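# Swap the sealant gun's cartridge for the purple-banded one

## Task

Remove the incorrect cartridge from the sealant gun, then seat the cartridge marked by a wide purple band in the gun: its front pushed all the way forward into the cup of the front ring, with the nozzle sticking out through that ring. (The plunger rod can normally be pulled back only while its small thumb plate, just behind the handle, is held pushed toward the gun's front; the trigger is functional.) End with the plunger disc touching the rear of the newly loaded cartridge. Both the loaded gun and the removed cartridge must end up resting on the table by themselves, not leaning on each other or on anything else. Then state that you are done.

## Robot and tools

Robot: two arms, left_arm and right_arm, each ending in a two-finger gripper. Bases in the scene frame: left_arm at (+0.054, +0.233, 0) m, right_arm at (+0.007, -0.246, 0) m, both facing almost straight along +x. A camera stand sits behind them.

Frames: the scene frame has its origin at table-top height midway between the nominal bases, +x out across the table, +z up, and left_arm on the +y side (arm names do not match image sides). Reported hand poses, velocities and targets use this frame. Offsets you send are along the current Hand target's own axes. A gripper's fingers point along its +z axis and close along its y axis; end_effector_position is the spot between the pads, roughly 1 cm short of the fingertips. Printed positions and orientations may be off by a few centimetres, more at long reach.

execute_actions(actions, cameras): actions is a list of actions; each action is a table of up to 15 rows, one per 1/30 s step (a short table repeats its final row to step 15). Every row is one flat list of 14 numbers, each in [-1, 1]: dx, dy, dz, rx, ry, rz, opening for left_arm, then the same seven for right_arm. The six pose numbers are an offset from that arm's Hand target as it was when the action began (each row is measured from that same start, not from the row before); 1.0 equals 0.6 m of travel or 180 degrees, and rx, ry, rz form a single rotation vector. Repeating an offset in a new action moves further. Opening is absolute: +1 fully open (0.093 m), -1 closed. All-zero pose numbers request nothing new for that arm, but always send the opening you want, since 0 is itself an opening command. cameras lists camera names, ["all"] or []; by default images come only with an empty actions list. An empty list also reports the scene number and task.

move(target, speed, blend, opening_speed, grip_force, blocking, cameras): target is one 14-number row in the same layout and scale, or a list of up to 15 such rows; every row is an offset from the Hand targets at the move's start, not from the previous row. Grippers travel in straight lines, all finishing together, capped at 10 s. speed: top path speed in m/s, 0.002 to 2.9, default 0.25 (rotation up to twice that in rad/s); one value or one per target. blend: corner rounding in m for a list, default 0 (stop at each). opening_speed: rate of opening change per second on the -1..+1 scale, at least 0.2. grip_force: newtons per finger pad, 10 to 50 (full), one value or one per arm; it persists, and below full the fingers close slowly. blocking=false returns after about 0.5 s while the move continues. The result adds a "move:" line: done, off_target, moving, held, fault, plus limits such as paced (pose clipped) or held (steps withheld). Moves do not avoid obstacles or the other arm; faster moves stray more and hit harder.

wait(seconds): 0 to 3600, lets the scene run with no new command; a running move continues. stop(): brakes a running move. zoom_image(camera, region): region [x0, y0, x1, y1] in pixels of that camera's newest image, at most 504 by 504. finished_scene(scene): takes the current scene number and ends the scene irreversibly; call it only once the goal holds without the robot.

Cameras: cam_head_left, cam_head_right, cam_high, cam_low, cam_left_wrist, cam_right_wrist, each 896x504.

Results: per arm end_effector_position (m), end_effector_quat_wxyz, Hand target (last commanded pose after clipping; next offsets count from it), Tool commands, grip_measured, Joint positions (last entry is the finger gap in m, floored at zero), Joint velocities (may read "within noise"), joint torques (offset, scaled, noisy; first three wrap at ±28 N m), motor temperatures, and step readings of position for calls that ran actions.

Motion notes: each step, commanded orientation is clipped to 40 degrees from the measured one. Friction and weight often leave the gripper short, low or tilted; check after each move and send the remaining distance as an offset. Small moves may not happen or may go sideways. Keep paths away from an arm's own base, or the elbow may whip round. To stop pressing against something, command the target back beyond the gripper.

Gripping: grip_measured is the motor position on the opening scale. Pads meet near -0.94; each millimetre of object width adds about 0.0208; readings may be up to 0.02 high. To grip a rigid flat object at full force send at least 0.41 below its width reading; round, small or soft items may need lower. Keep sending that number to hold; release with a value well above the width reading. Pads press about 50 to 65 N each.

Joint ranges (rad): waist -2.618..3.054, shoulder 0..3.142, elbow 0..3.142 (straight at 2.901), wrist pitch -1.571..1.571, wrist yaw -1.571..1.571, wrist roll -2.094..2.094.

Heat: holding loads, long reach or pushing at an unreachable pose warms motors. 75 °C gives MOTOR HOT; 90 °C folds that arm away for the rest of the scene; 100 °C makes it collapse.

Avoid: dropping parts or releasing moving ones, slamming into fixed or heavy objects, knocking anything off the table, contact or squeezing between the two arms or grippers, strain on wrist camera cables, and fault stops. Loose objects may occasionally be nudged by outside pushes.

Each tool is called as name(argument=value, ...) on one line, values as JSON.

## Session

execute_actions(actions=[])

Scene clock: 0.00 s.
left_arm: end_effector_position=(+0.4418, +0.2291, +0.0807) grip_measured=+1.000 end_effector_quat_wxyz=(+0.562, -0.034, +0.827, +0.006) | right_arm: end_effector_position=(+0.3917, -0.2212, +0.0789) grip_measured=+1.000 end_effector_quat_wxyz=(+0.584, -0.074, +0.809, +0.000)
Joint positions: left_arm=[-0.052 1.569 0.365 0.825 -0.094 -0.068 0.093] | right_arm=[0.008 1.624 0.316 0.984 -0.045 -0.106 0.093]
Joint velocities: within noise
Joint torques (N m): no reading
Motor temperatures (°C): left_arm=[33 47 54 35 31 32 35] | right_arm=[33 41 45 37 33 32 33]
Heat: left arm: 54 °C; right arm: 45 °C.
Hand target: left_arm +0.4441, +0.2291, +0.0849; +0.566, -0.034, +0.823, +0.006 | right_arm +0.3956, -0.2210, +0.0876; +0.595, -0.074, +0.800, +0.000
Tool commands: left_gripper/opening=+1.0 right_gripper/opening=+1.0

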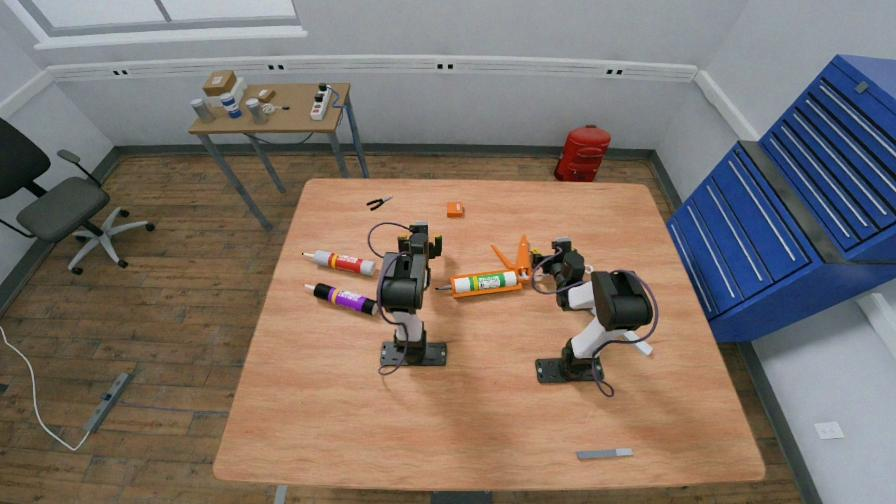

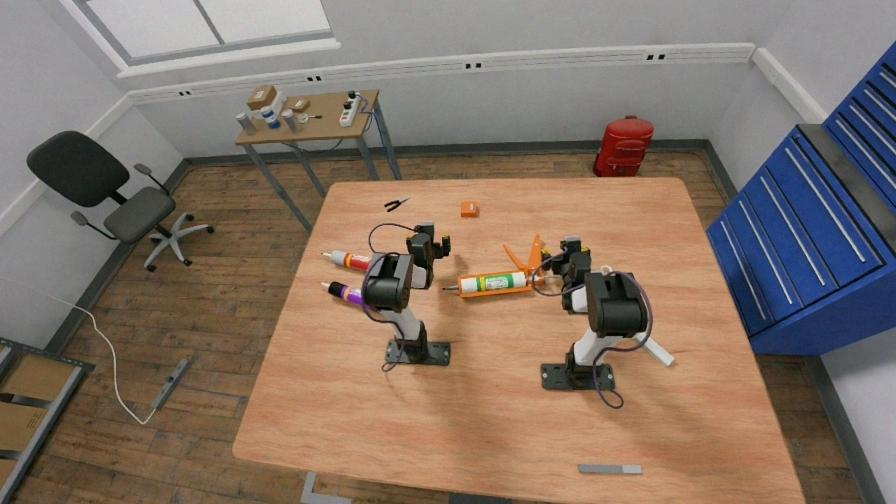

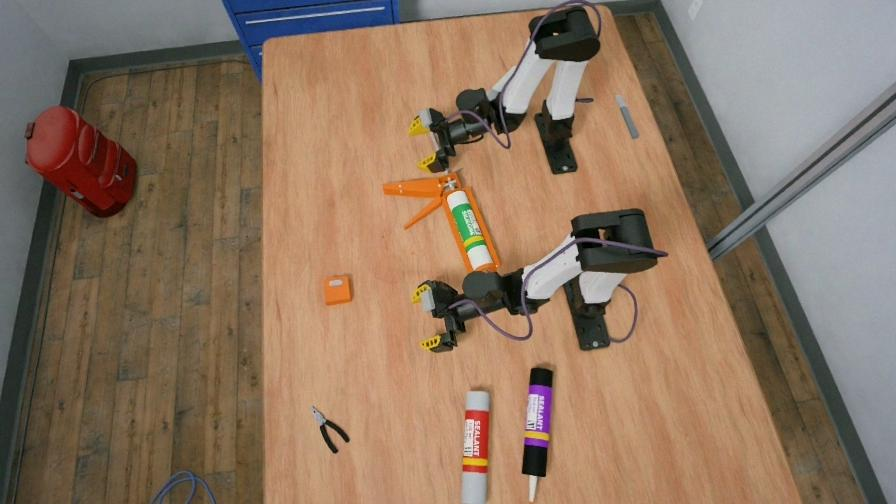

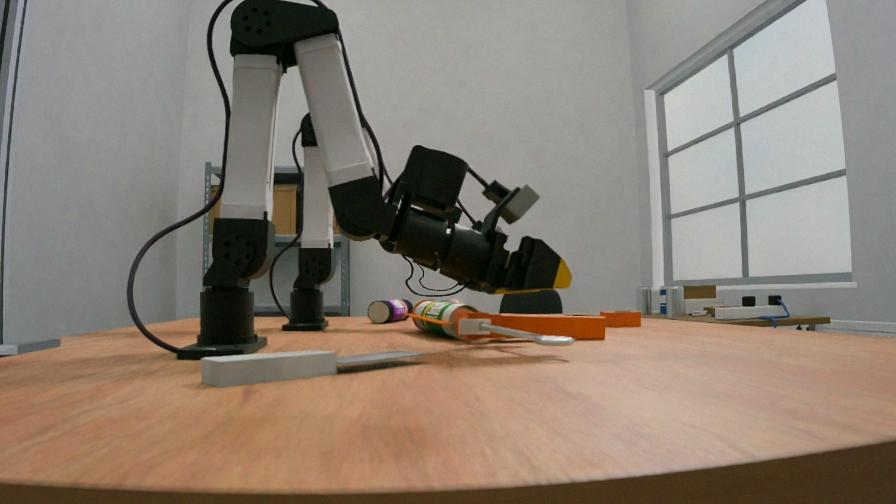

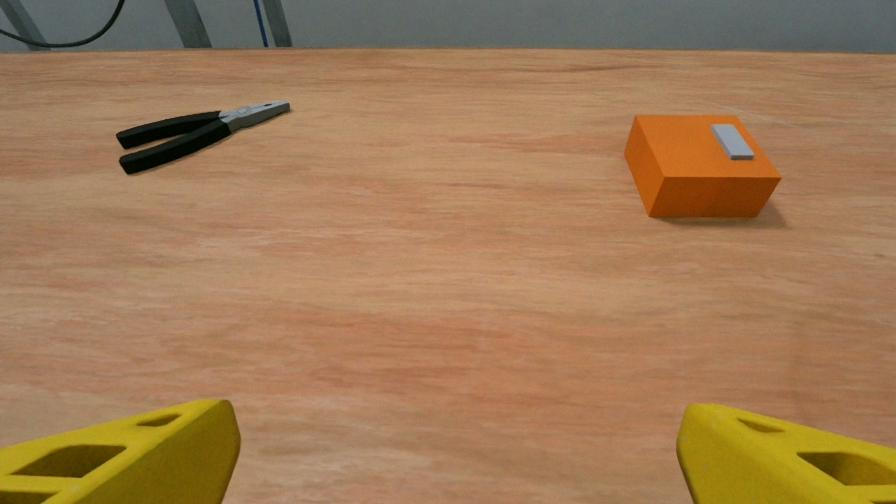

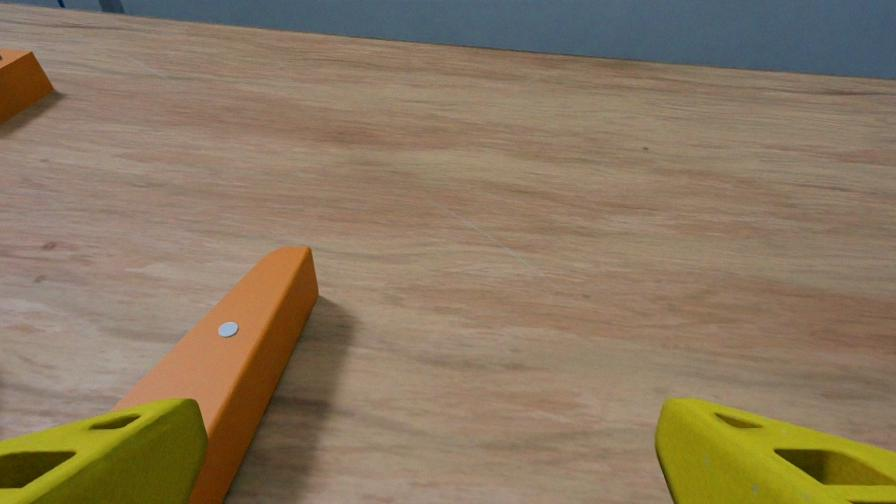

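move(target=[-0.265,0.032,-0.242,0,0.27,0,0.95,-0.254,-0.057,-0.25,0,0.294,0,0.0], speed=0.3, grip_force=50, cameras=["cam_high","cam_right_wrist","cam_left_wrist","cam_low"])

zoom_image(camera="cam_high", region=[370, 80, 550, 300])

Scene clock: 7.37 s.
left_arm: end_effector_position=(+0.3631, +0.2474, +0.2799) grip_measured=+0.952 end_effector_quat_wxyz=(+0.176, -0.037, +0.984, -0.007) | right_arm: end_effector_position=(+0.2960, -0.2462, +0.2714) grip_measured=+0.002 end_effector_quat_wxyz=(+0.166, -0.067, +0.984, -0.027)
Joint positions: left_arm=[0.058 1.532 1.834 -1.519 0.022 -0.02 0.091] | right_arm=[-0.016 1.455 1.731 -1.512 0.037 -0.122 0.045]
Joint torques (N m): left_arm=[0.85 -3.93 8.08 0.8 0.06 0.1] | right_arm=[-0.99 -4.67 7.79 1.04 0.17 -0.04]
Motor temperatures (°C): left_arm=[33 47 55 38 31 32 35] | right_arm=[33 42 45 41 33 32 33]
Heat: left arm: 55 °C; right arm: 45 °C.
Hand target: left_arm +0.3641, +0.2491, +0.2847; +0.177, -0.033, +0.984, -0.009 | right_arm +0.2995, -0.2500, +0.2794; +0.177, -0.066, +0.982, -0.033
Off the commanded pose: left_arm 0.005 m, 0 deg | right_arm 0.010 m, 1 deg.
move: done
Images, in order (width x height): cam_high 896x504, cam_low 896x504, cam_left_wrist 896x504, cam_right_wrist 896x504.

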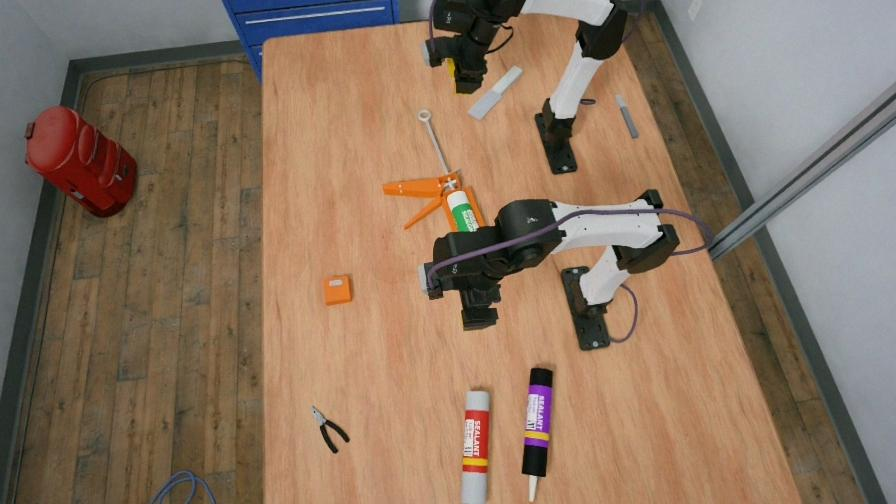

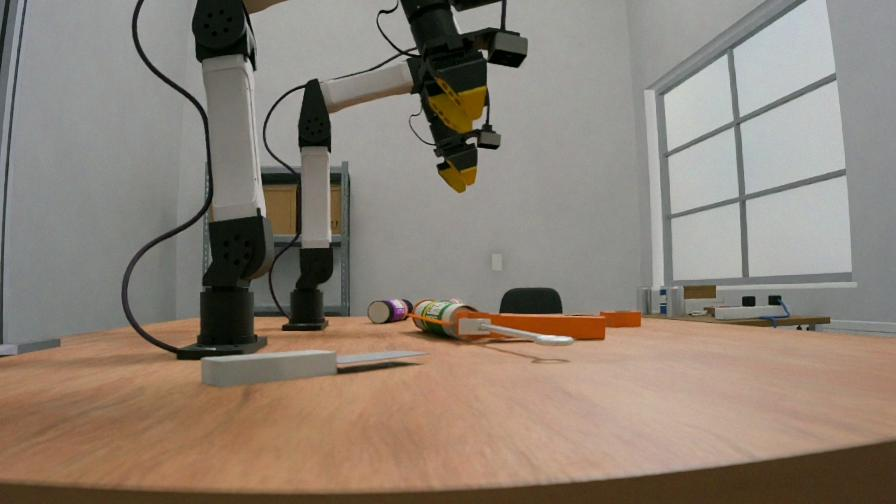

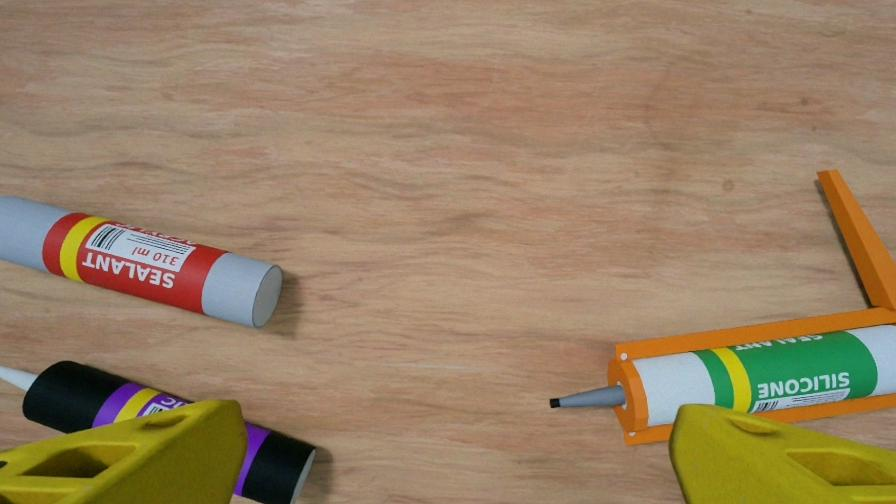

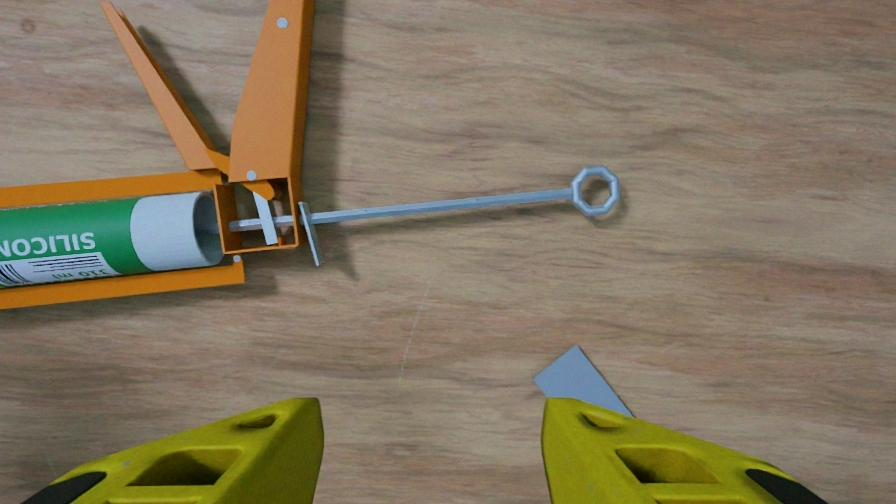

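Scaled by 2.291 from the camera's image (finer frame: 1280x720).

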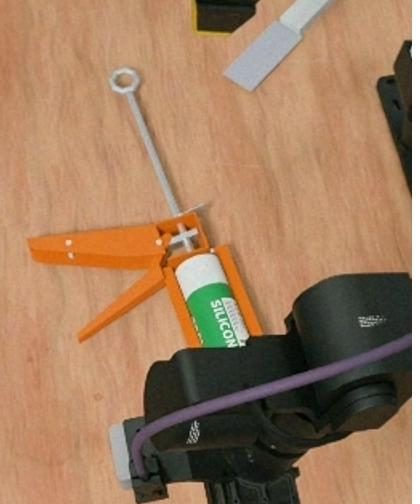

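move(target=[0.2564,-0.615,0.129,0.111,0.054,0.4397,-1.0,0.0399,-0.217,0.2727,-0.033,0.081,-0.0217,-0.4], speed=0.3, cameras=["cam_high","cam_right_wrist","cam_left_wrist","cam_low"])

zoom_image(camera="cam_high", region=[370, 80, 550, 300])

Scene clock: 32.23 s.
left_arm: end_effector_position=(+0.2706, -0.1263, +0.1675) grip_measured=-0.975 end_effector_quat_wxyz=(+0.070, +0.619, +0.781, -0.052) | right_arm: end_effector_position=(+0.3399, -0.3830, +0.1225) grip_measured=-0.398 end_effector_quat_wxyz=(+0.026, -0.101, +0.995, +0.011)
Joint positions: left_arm=[-1.008 2.012 1.989 -1.381 0.052 0.33 0] | right_arm=[-0.448 1.875 1.632 -1.293 -0.044 -0.612 0.026]
Joint torques (N m): left_arm=[-0.09 -7.31 8.64 0.45 0.1 0.13] | right_arm=[-0.92 -8.8 8.21 0.59 -0.09 -0.11]
Motor temperatures (°C): left_arm=[33 49 61 37 31 32 35] | right_arm=[33 42 50 41 33 32 33]
Heat: left arm: 61 °C; right arm: 50 °C.
Hand target: left_arm +0.2705, -0.1301, +0.1693; +0.068, +0.626, +0.775, -0.054 | right_arm +0.3500, -0.3889, +0.1296; +0.046, -0.104, +0.994, +0.004
Off the commanded pose: left_arm 0.004 m, 1 deg | right_arm 0.014 m, 2 deg.
move: off_target (right_arm)
Images, in order (width x height): cam_high 896x504, cam_low 896x504, cam_left_wrist 896x504, cam_right_wrist 896x504.

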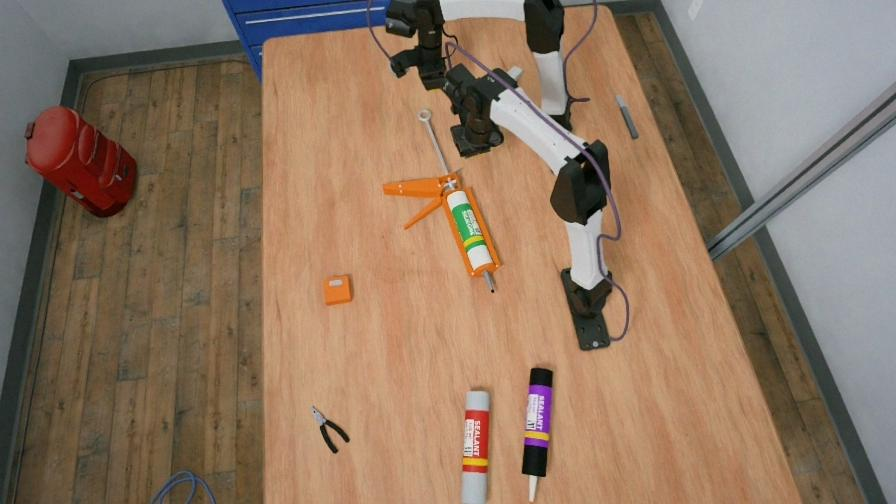

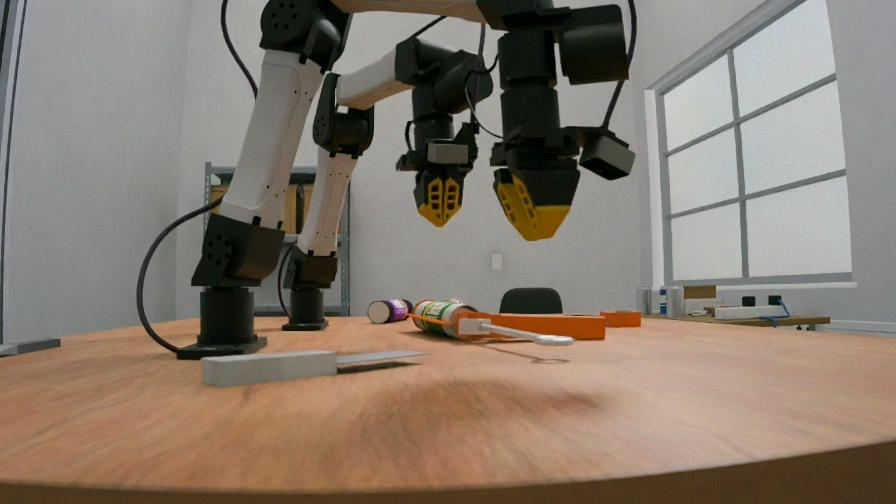

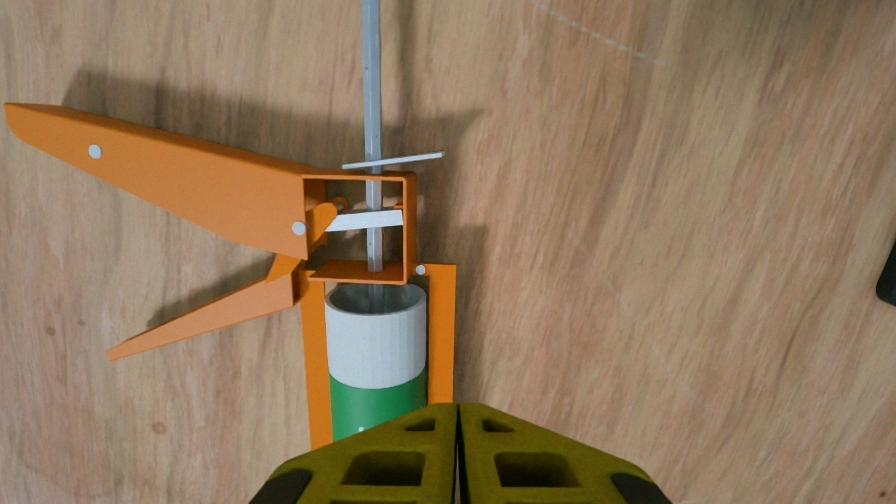

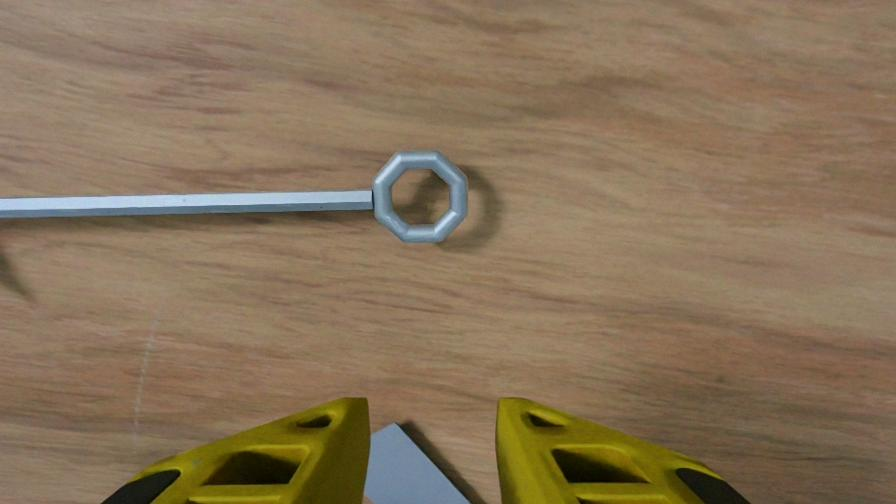

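Scaled by 2.291 from the camera's image (finer frame: 1280x720).

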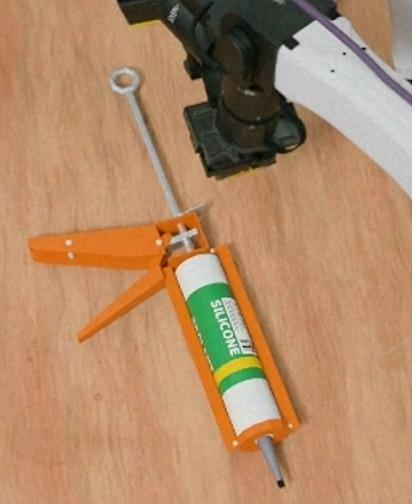

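move(target=[-0.0737,0.0162,0.1805,0,0,0,-1.0,-0.0045,0.002,0.11,0,0,0,-0.4], speed=0.15, cameras=["cam_right_wrist","cam_left_wrist","cam_low"])

Scene clock: 40.43 s.
left_arm: end_effector_position=(+0.2910, -0.1762, +0.0657) grip_measured=-0.975 end_effector_quat_wxyz=(+0.051, +0.627, +0.776, -0.046) | right_arm: end_effector_position=(+0.3551, -0.3897, +0.0676) grip_measured=-0.398 end_effector_quat_wxyz=(+0.042, -0.101, +0.994, +0.002)
Joint positions: left_arm=[-1.029 2.269 1.99 -1.164 0.052 0.331 0] | right_arm=[-0.448 1.926 1.48 -1.052 -0.044 -0.612 0.026]
Joint torques (N m): left_arm=[-0.59 -9.35 8.79 0.66 0.05 -0.14] | right_arm=[0.69 -9.36 4.82 0.73 -0.09 0.09]
Motor temperatures (°C): left_arm=[33 50 61 36 31 32 35] | right_arm=[33 44 51 40 33 32 33]
Heat: left arm: 61 °C; right arm: 51 °C.
Hand target: left_arm +0.2932, -0.1890, +0.0702; +0.068, +0.626, +0.775, -0.054 | right_arm +0.3584, -0.3860, +0.0641; +0.046, -0.104, +0.994, +0.004
Off the commanded pose: left_arm 0.014 m, 2 deg | right_arm 0.006 m, 1 deg.
move: off_target (left_arm)
Images, in order (width x height): cam_low 896x504, cam_left_wrist 896x504, cam_right_wrist 896x504.

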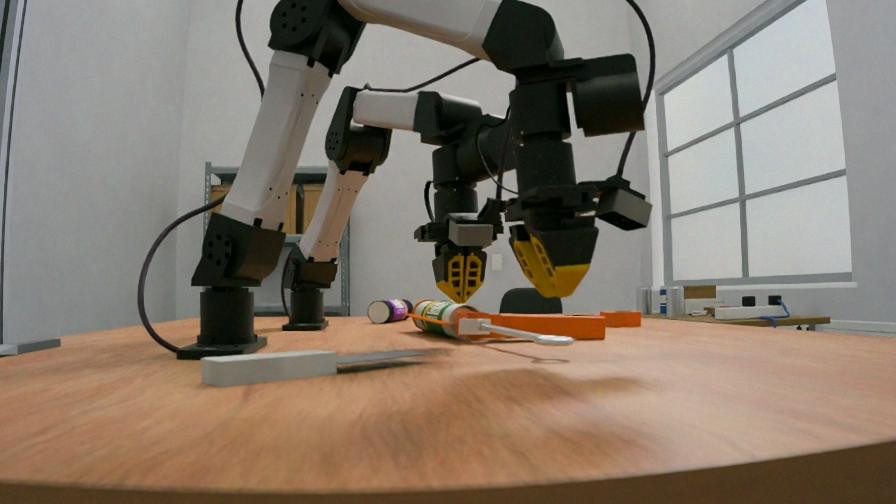

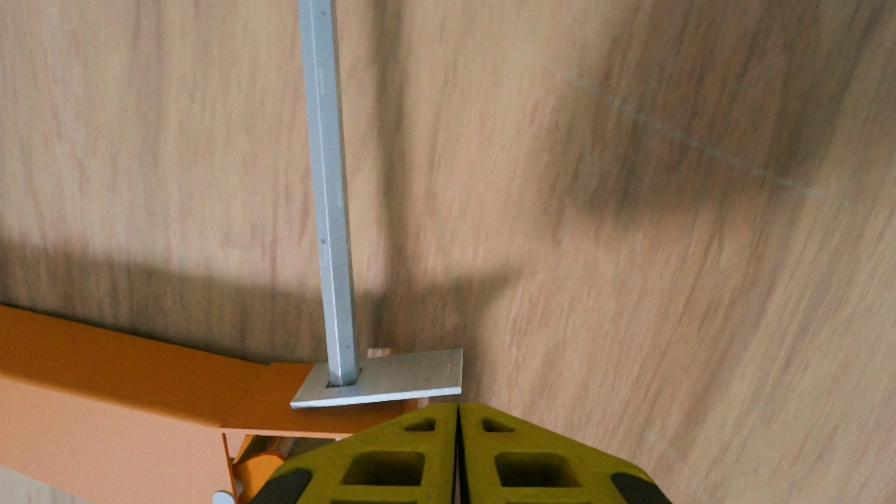

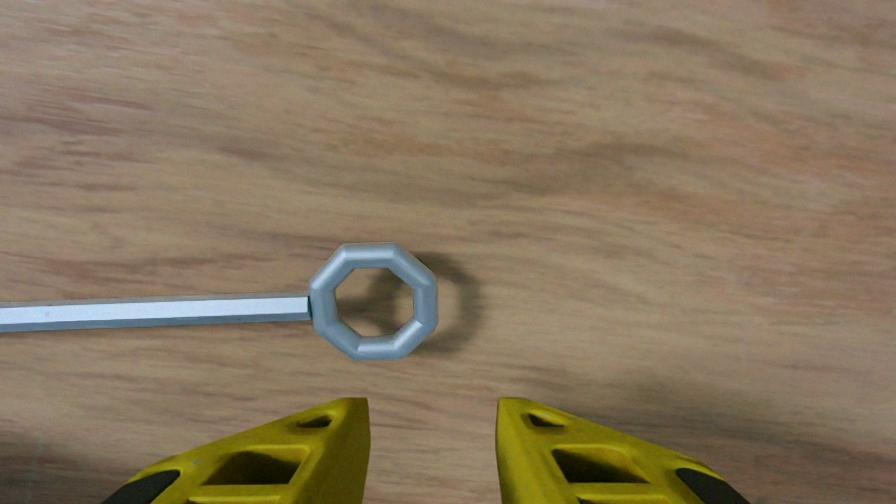

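move(target=[[-0.0265,0.0067,0.0048,0,0,0,-1.0,-0.0055,0.0103,0.0005,0,0,0,-0.46],[-0.0045,0.0083,0.0822,0,0,0,-1.0,0.0013,0.0103,0.0795,0,0,0,-0.46]], speed=0.1, cameras=["cam_right_wrist","cam_left_wrist","cam_low"])

Scene clock: 51.30 s.
left_arm: end_effector_position=(+0.3039, -0.1976, +0.0317) grip_measured=-0.975 end_effector_quat_wxyz=(+0.073, +0.626, +0.774, -0.054) | right_arm: end_effector_position=(+0.3590, -0.3824, +0.0214) grip_measured=-0.458 end_effector_quat_wxyz=(+0.044, -0.106, +0.993, +0.001)
Joint positions: left_arm=[-1.029 2.349 1.984 -1.032 0.052 0.329 0] | right_arm=[-0.427 1.976 1.357 -0.875 -0.044 -0.601 0.023]
Joint torques (N m): left_arm=[-0.36 -9.89 5.07 0.75 0.05 -0.09] | right_arm=[0.4 -9.14 4.57 0.78 -0.05 0.18]
Motor temperatures (°C): left_arm=[33 53 63 36 31 32 35] | right_arm=[33 46 50 39 32 32 33]
Heat: left arm: 63 °C; right arm: 50 °C.
Hand target: left_arm +0.3005, -0.1989, +0.0222; +0.068, +0.626, +0.775, -0.054 | right_arm +0.3607, -0.3793, +0.0166; +0.046, -0.104, +0.994, +0.004
Off the commanded pose: left_arm 0.010 m, 1 deg | right_arm 0.006 m, 0 deg.
move: done
Images, in order (width x height): cam_low 896x504, cam_left_wrist 896x504, cam_right_wrist 896x504.

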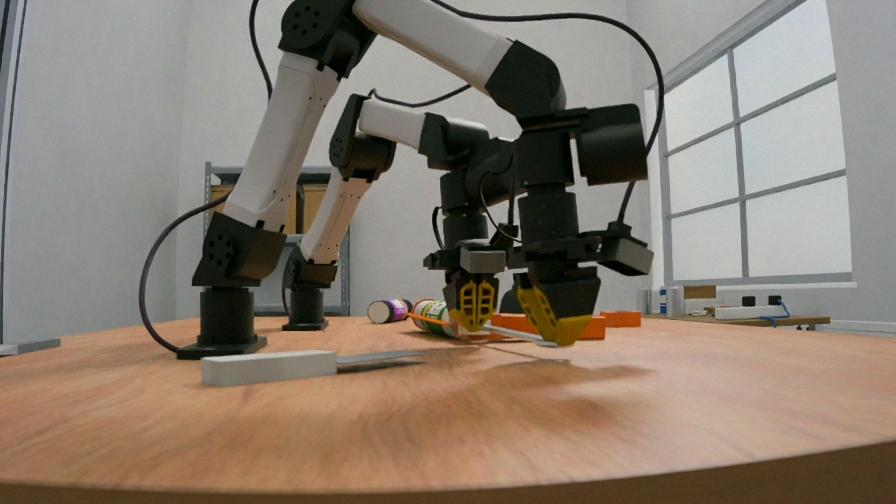

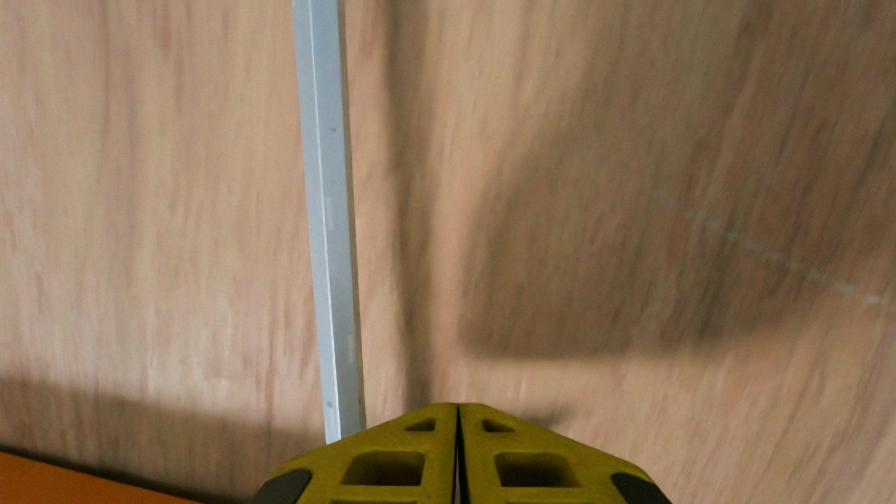

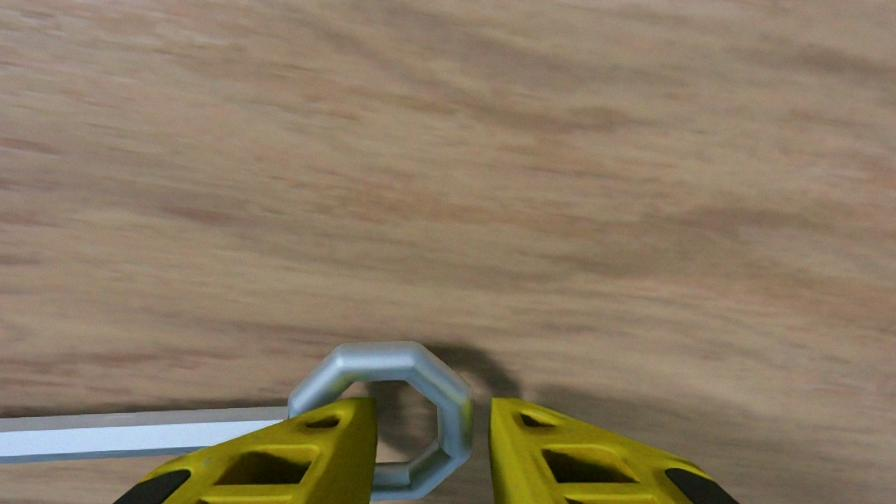

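move(target=[0.0275,0,0.012,0,0,0,-1.0,0,0,0,0,0,0,-1.0], speed=0.08, opening_speed=0.5, cameras=["cam_right_wrist","cam_left_wrist","cam_low"])

Scene clock: 55.47 s.
left_arm: end_effector_position=(+0.2996, -0.1917, +0.0156) grip_measured=-0.975 end_effector_quat_wxyz=(+0.076, +0.626, +0.774, -0.057) | right_arm: end_effector_position=(+0.3595, -0.3827, +0.0215) grip_measured=-0.992 end_effector_quat_wxyz=(+0.045, -0.106, +0.993, +0.000)
Joint positions: left_arm=[-1.029 2.319 1.866 -0.934 0.056 0.329 0] | right_arm=[-0.427 1.976 1.357 -0.873 -0.044 -0.6 0]
Joint torques (N m): left_arm=[0.44 -11.38 3.99 0.63 0.03 0.02] | right_arm=[0.44 -9.26 4.56 0.7 -0.06 0.19]
Motor temperatures (°C): left_arm=[33 54 62 36 31 32 35] | right_arm=[33 46 50 39 32 32 33]
Heat: left arm: 62 °C; right arm: 50 °C.
Hand target: left_arm +0.2974, -0.1841, +0.0122; +0.068, +0.626, +0.775, -0.054 | right_arm +0.3606, -0.3793, +0.0166; +0.046, -0.104, +0.994, +0.004
Off the commanded pose: left_arm 0.009 m, 1 deg | right_arm 0.006 m, 0 deg.
move: done
Images, in order (width x height): cam_low 896x504, cam_left_wrist 896x504, cam_right_wrist 896x504.

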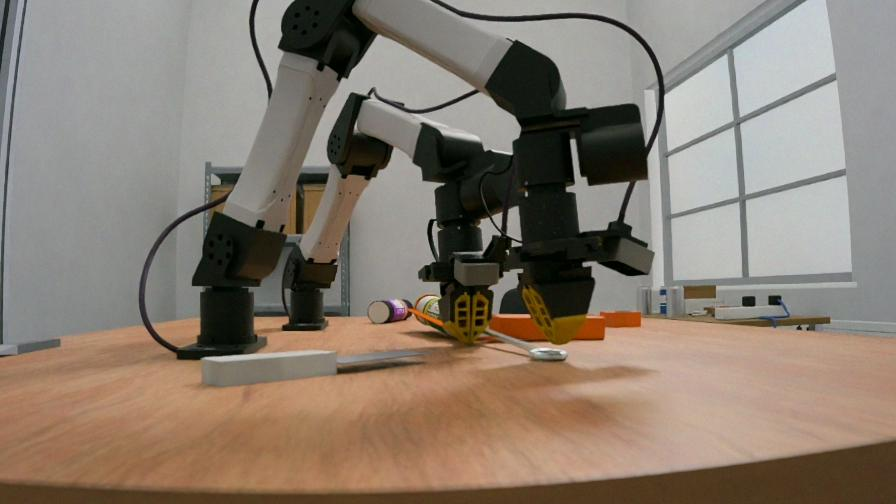

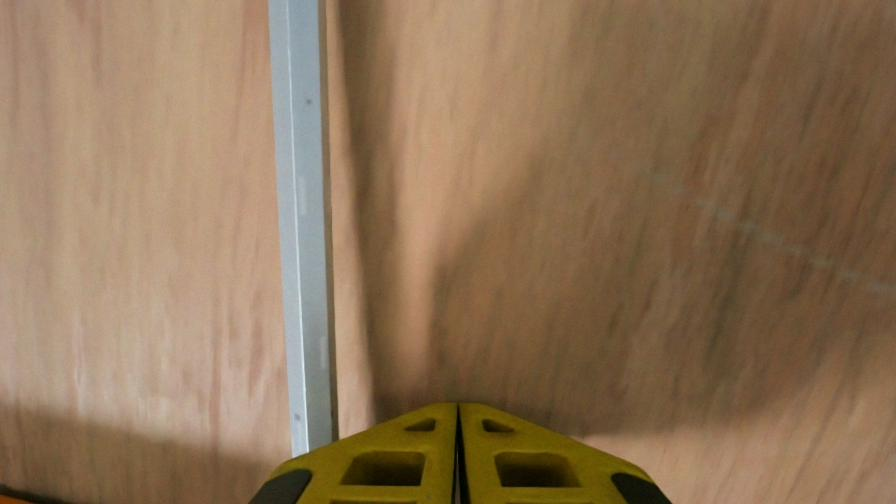

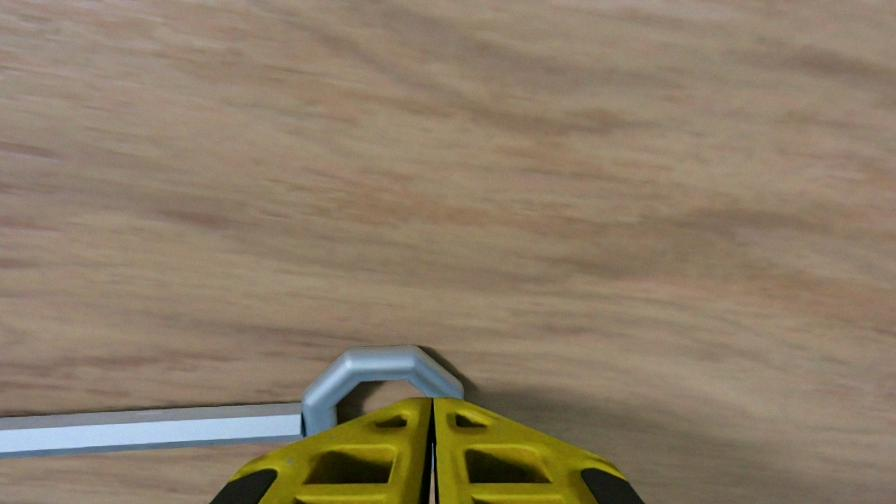

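move(target=[[0,0,0,0,0,0,-1.0,0,0,0,0,0,0,-0.44],[0,0,0,0,0,0,-1.0,0.0016,0,0.0183,0,0,0,-0.44]], speed=0.06, cameras=["cam_right_wrist","cam_low"])

zoom_image(camera="cam_low", region=[480, 290, 640, 390])

Scene clock: 59.17 s.
left_arm: end_effector_position=(+0.2996, -0.1917, +0.0156) grip_measured=-0.975 end_effector_quat_wxyz=(+0.076, +0.626, +0.774, -0.057) | right_arm: end_effector_position=(+0.3575, -0.3814, +0.0123) grip_measured=-0.442 end_effector_quat_wxyz=(+0.042, -0.106, +0.994, +0.004)
Joint positions: left_arm=[-1.029 2.319 1.866 -0.934 0.056 0.329 0] | right_arm=[-0.427 1.989 1.338 -0.85 -0.046 -0.6 0.024]
Joint torques (N m): left_arm=[0.44 -11.47 4 0.64 0.03 0.01] | right_arm=[0.46 -9.07 4.27 0.86 -0.07 0.16]
Motor temperatures (°C): left_arm=[33 56 61 36 31 32 35] | right_arm=[33 46 49 39 32 32 33]
Heat: left arm: 61 °C; right arm: 49 °C.
Hand target: left_arm +0.2974, -0.1841, +0.0121; +0.068, +0.626, +0.775, -0.054 | right_arm +0.3607, -0.3793, +0.0056; +0.046, -0.104, +0.994, +0.004
Off the commanded pose: left_arm 0.009 m, 1 deg | right_arm 0.008 m, 1 deg.
move: done
Images, in order (width x height): cam_low 896x504, cam_right_wrist 896x504.

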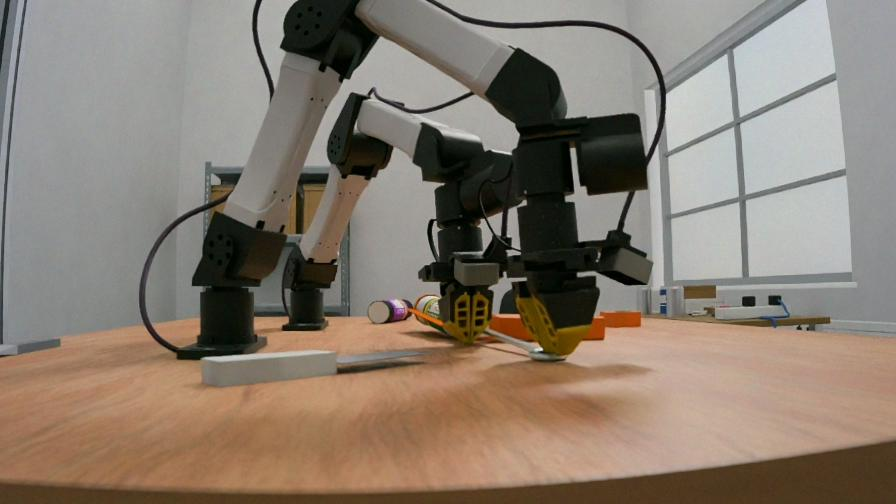

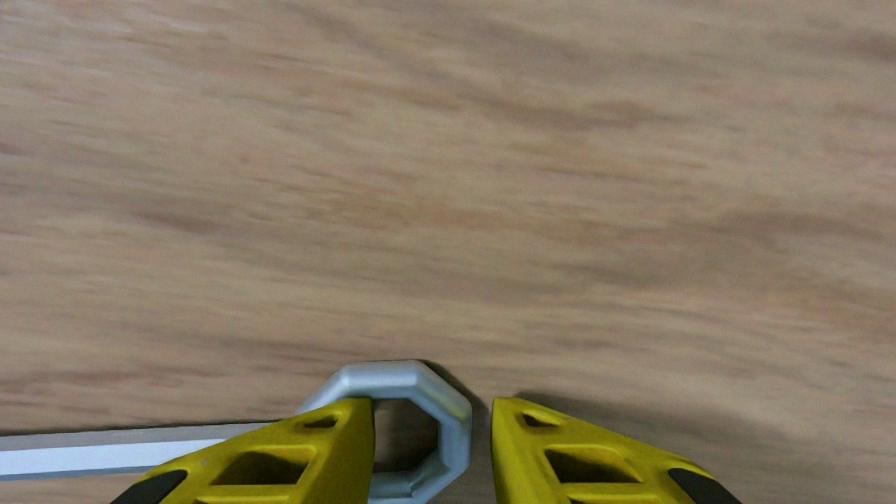

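Scaled by 3.150 from the camera's image (finer frame: 1280x720).

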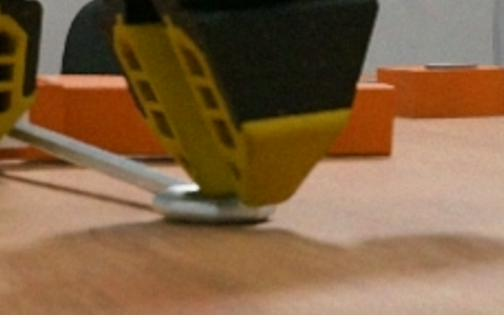

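move(target=[[0,0,0,0,0,0,-1.0,0.0097,0.002,0.0015,0,0,0,-0.44],[0,0,0,0,0,0,-1.0,0.0097,0.002,0.0015,0,0,0,-1.0]], speed=0.06, opening_speed=0.5, cameras=["cam_right_wrist","cam_low"])

zoom_image(camera="cam_low", region=[480, 290, 640, 390])

Scene clock: 63.50 s.
left_arm: end_effector_position=(+0.2996, -0.1917, +0.0156) grip_measured=-0.975 end_effector_quat_wxyz=(+0.076, +0.626, +0.774, -0.057) | right_arm: end_effector_position=(+0.3586, -0.3833, +0.0129) grip_measured=-0.992 end_effector_quat_wxyz=(+0.050, -0.106, +0.993, -0.005)
Joint positions: left_arm=[-1.029 2.319 1.866 -0.934 0.056 0.329 0] | right_arm=[-0.427 1.976 1.319 -0.821 -0.038 -0.6 0]
Joint torques (N m): left_arm=[0.49 -11.4 3.99 0.62 0.03 0.01] | right_arm=[-0.17 -9.16 3.32 0.74 -0.13 0.1]
Motor temperatures (°C): left_arm=[33 59 61 36 31 32 35] | right_arm=[33 46 49 39 32 32 33]
Heat: left arm: 61 °C; right arm: 49 °C.
Hand target: left_arm +0.2974, -0.1841, +0.0121; +0.068, +0.626, +0.775, -0.054 | right_arm +0.3548, -0.3793, +0.0041; +0.046, -0.104, +0.994, +0.004
Off the commanded pose: left_arm 0.009 m, 1 deg | right_arm 0.010 m, 1 deg.
move: done
Images, in order (width x height): cam_low 896x504, cam_right_wrist 896x504.

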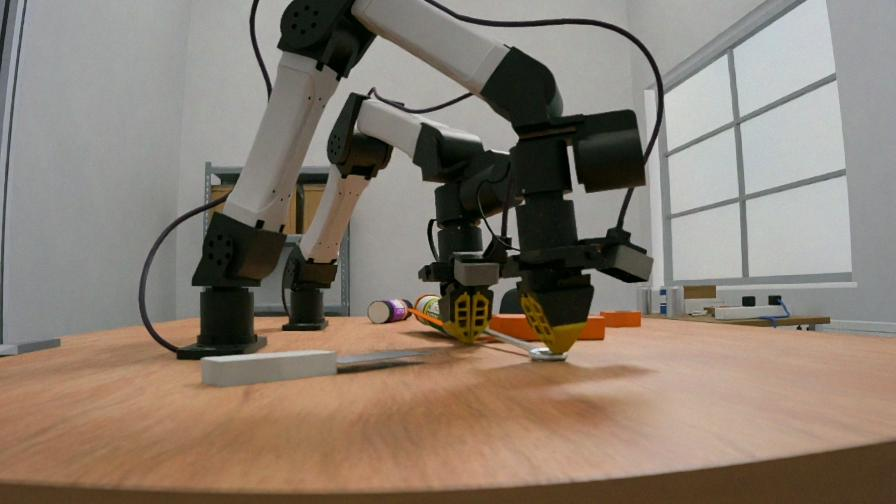

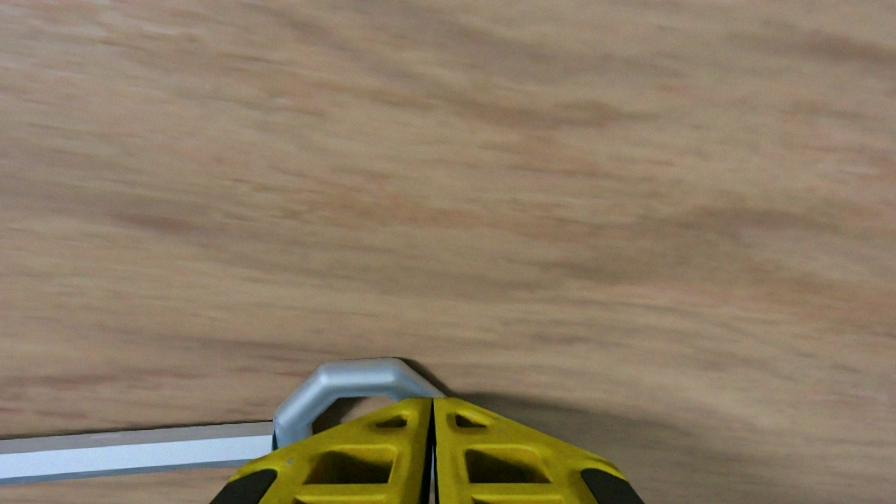

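Scaled by 3.150 from the camera's image (finer frame: 1280x720).

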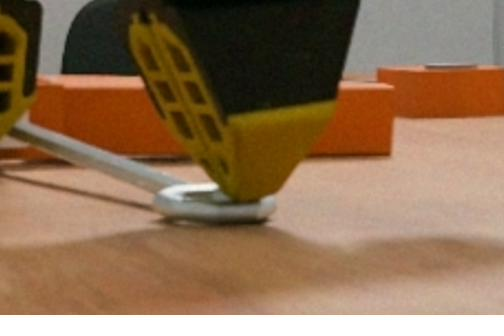

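move(target=[[0,0,0,0,0,0,-1.0,0,0,0,0,0,0,-0.42],[0,0,0,0,0,0,-1.0,-0.004,0,-0.06,0,0,0,-0.42]], speed=0.1, cameras=["cam_right_wrist","cam_low"])

zoom_image(camera="cam_low", region=[400, 270, 640, 390])

Scene clock: 67.60 s.
left_arm: end_effector_position=(+0.2996, -0.1917, +0.0156) grip_measured=-0.975 end_effector_quat_wxyz=(+0.076, +0.626, +0.774, -0.057) | right_arm: end_effector_position=(+0.3418, -0.3781, +0.0228) grip_measured=-0.422 end_effector_quat_wxyz=(+0.019, -0.103, +0.994, +0.011)
Joint positions: left_arm=[-1.029 2.319 1.866 -0.934 0.056 0.329 0] | right_arm=[-0.431 1.957 1.34 -0.93 -0.037 -0.6 0.025]
Joint torques (N m): left_arm=[0.46 -11.43 4 0.64 0.03 0.01] | right_arm=[0.06 -12.53 7.8 0.42 -0.15 0.07]
Motor temperatures (°C): left_arm=[33 61 60 36 31 32 35] | right_arm=[33 47 49 39 32 32 33]
Heat: left arm: 61 °C; right arm: 49 °C.
Hand target: left_arm +0.2974, -0.1841, +0.0121; +0.068, +0.626, +0.775, -0.054 | right_arm +0.3540, -0.3795, +0.0402; +0.046, -0.104, +0.994, +0.004
Off the commanded pose: left_arm 0.009 m, 1 deg | right_arm 0.021 m, 3 deg.
move: off_target (right_arm)
Images, in order (width x height): cam_low 896x504, cam_right_wrist 896x504.

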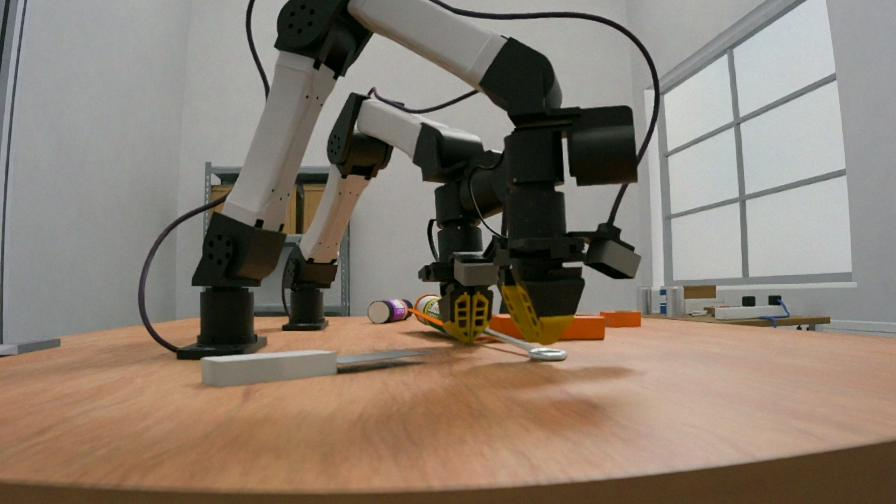

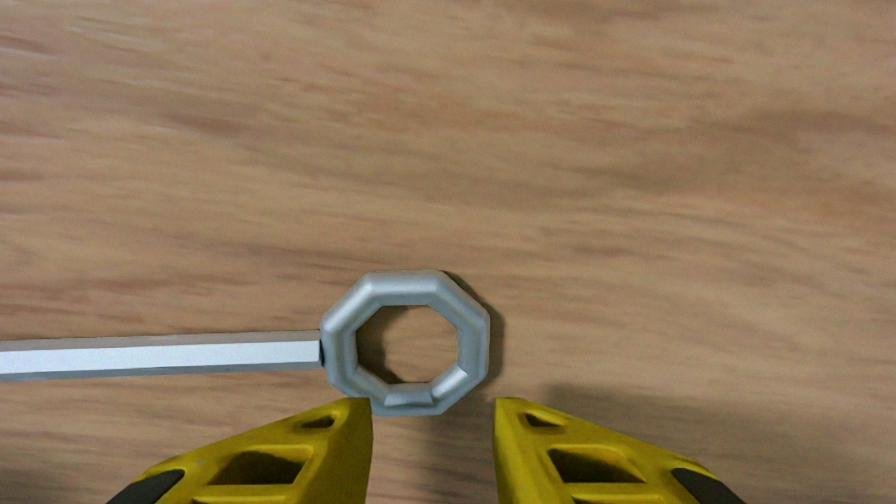

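Scaled by 2.100 from the camera's image (finer frame: 1280x720).

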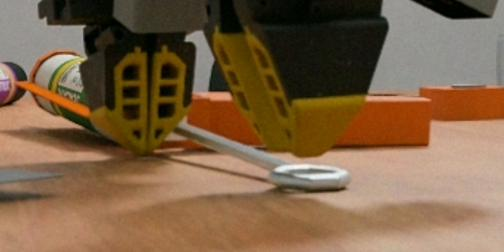

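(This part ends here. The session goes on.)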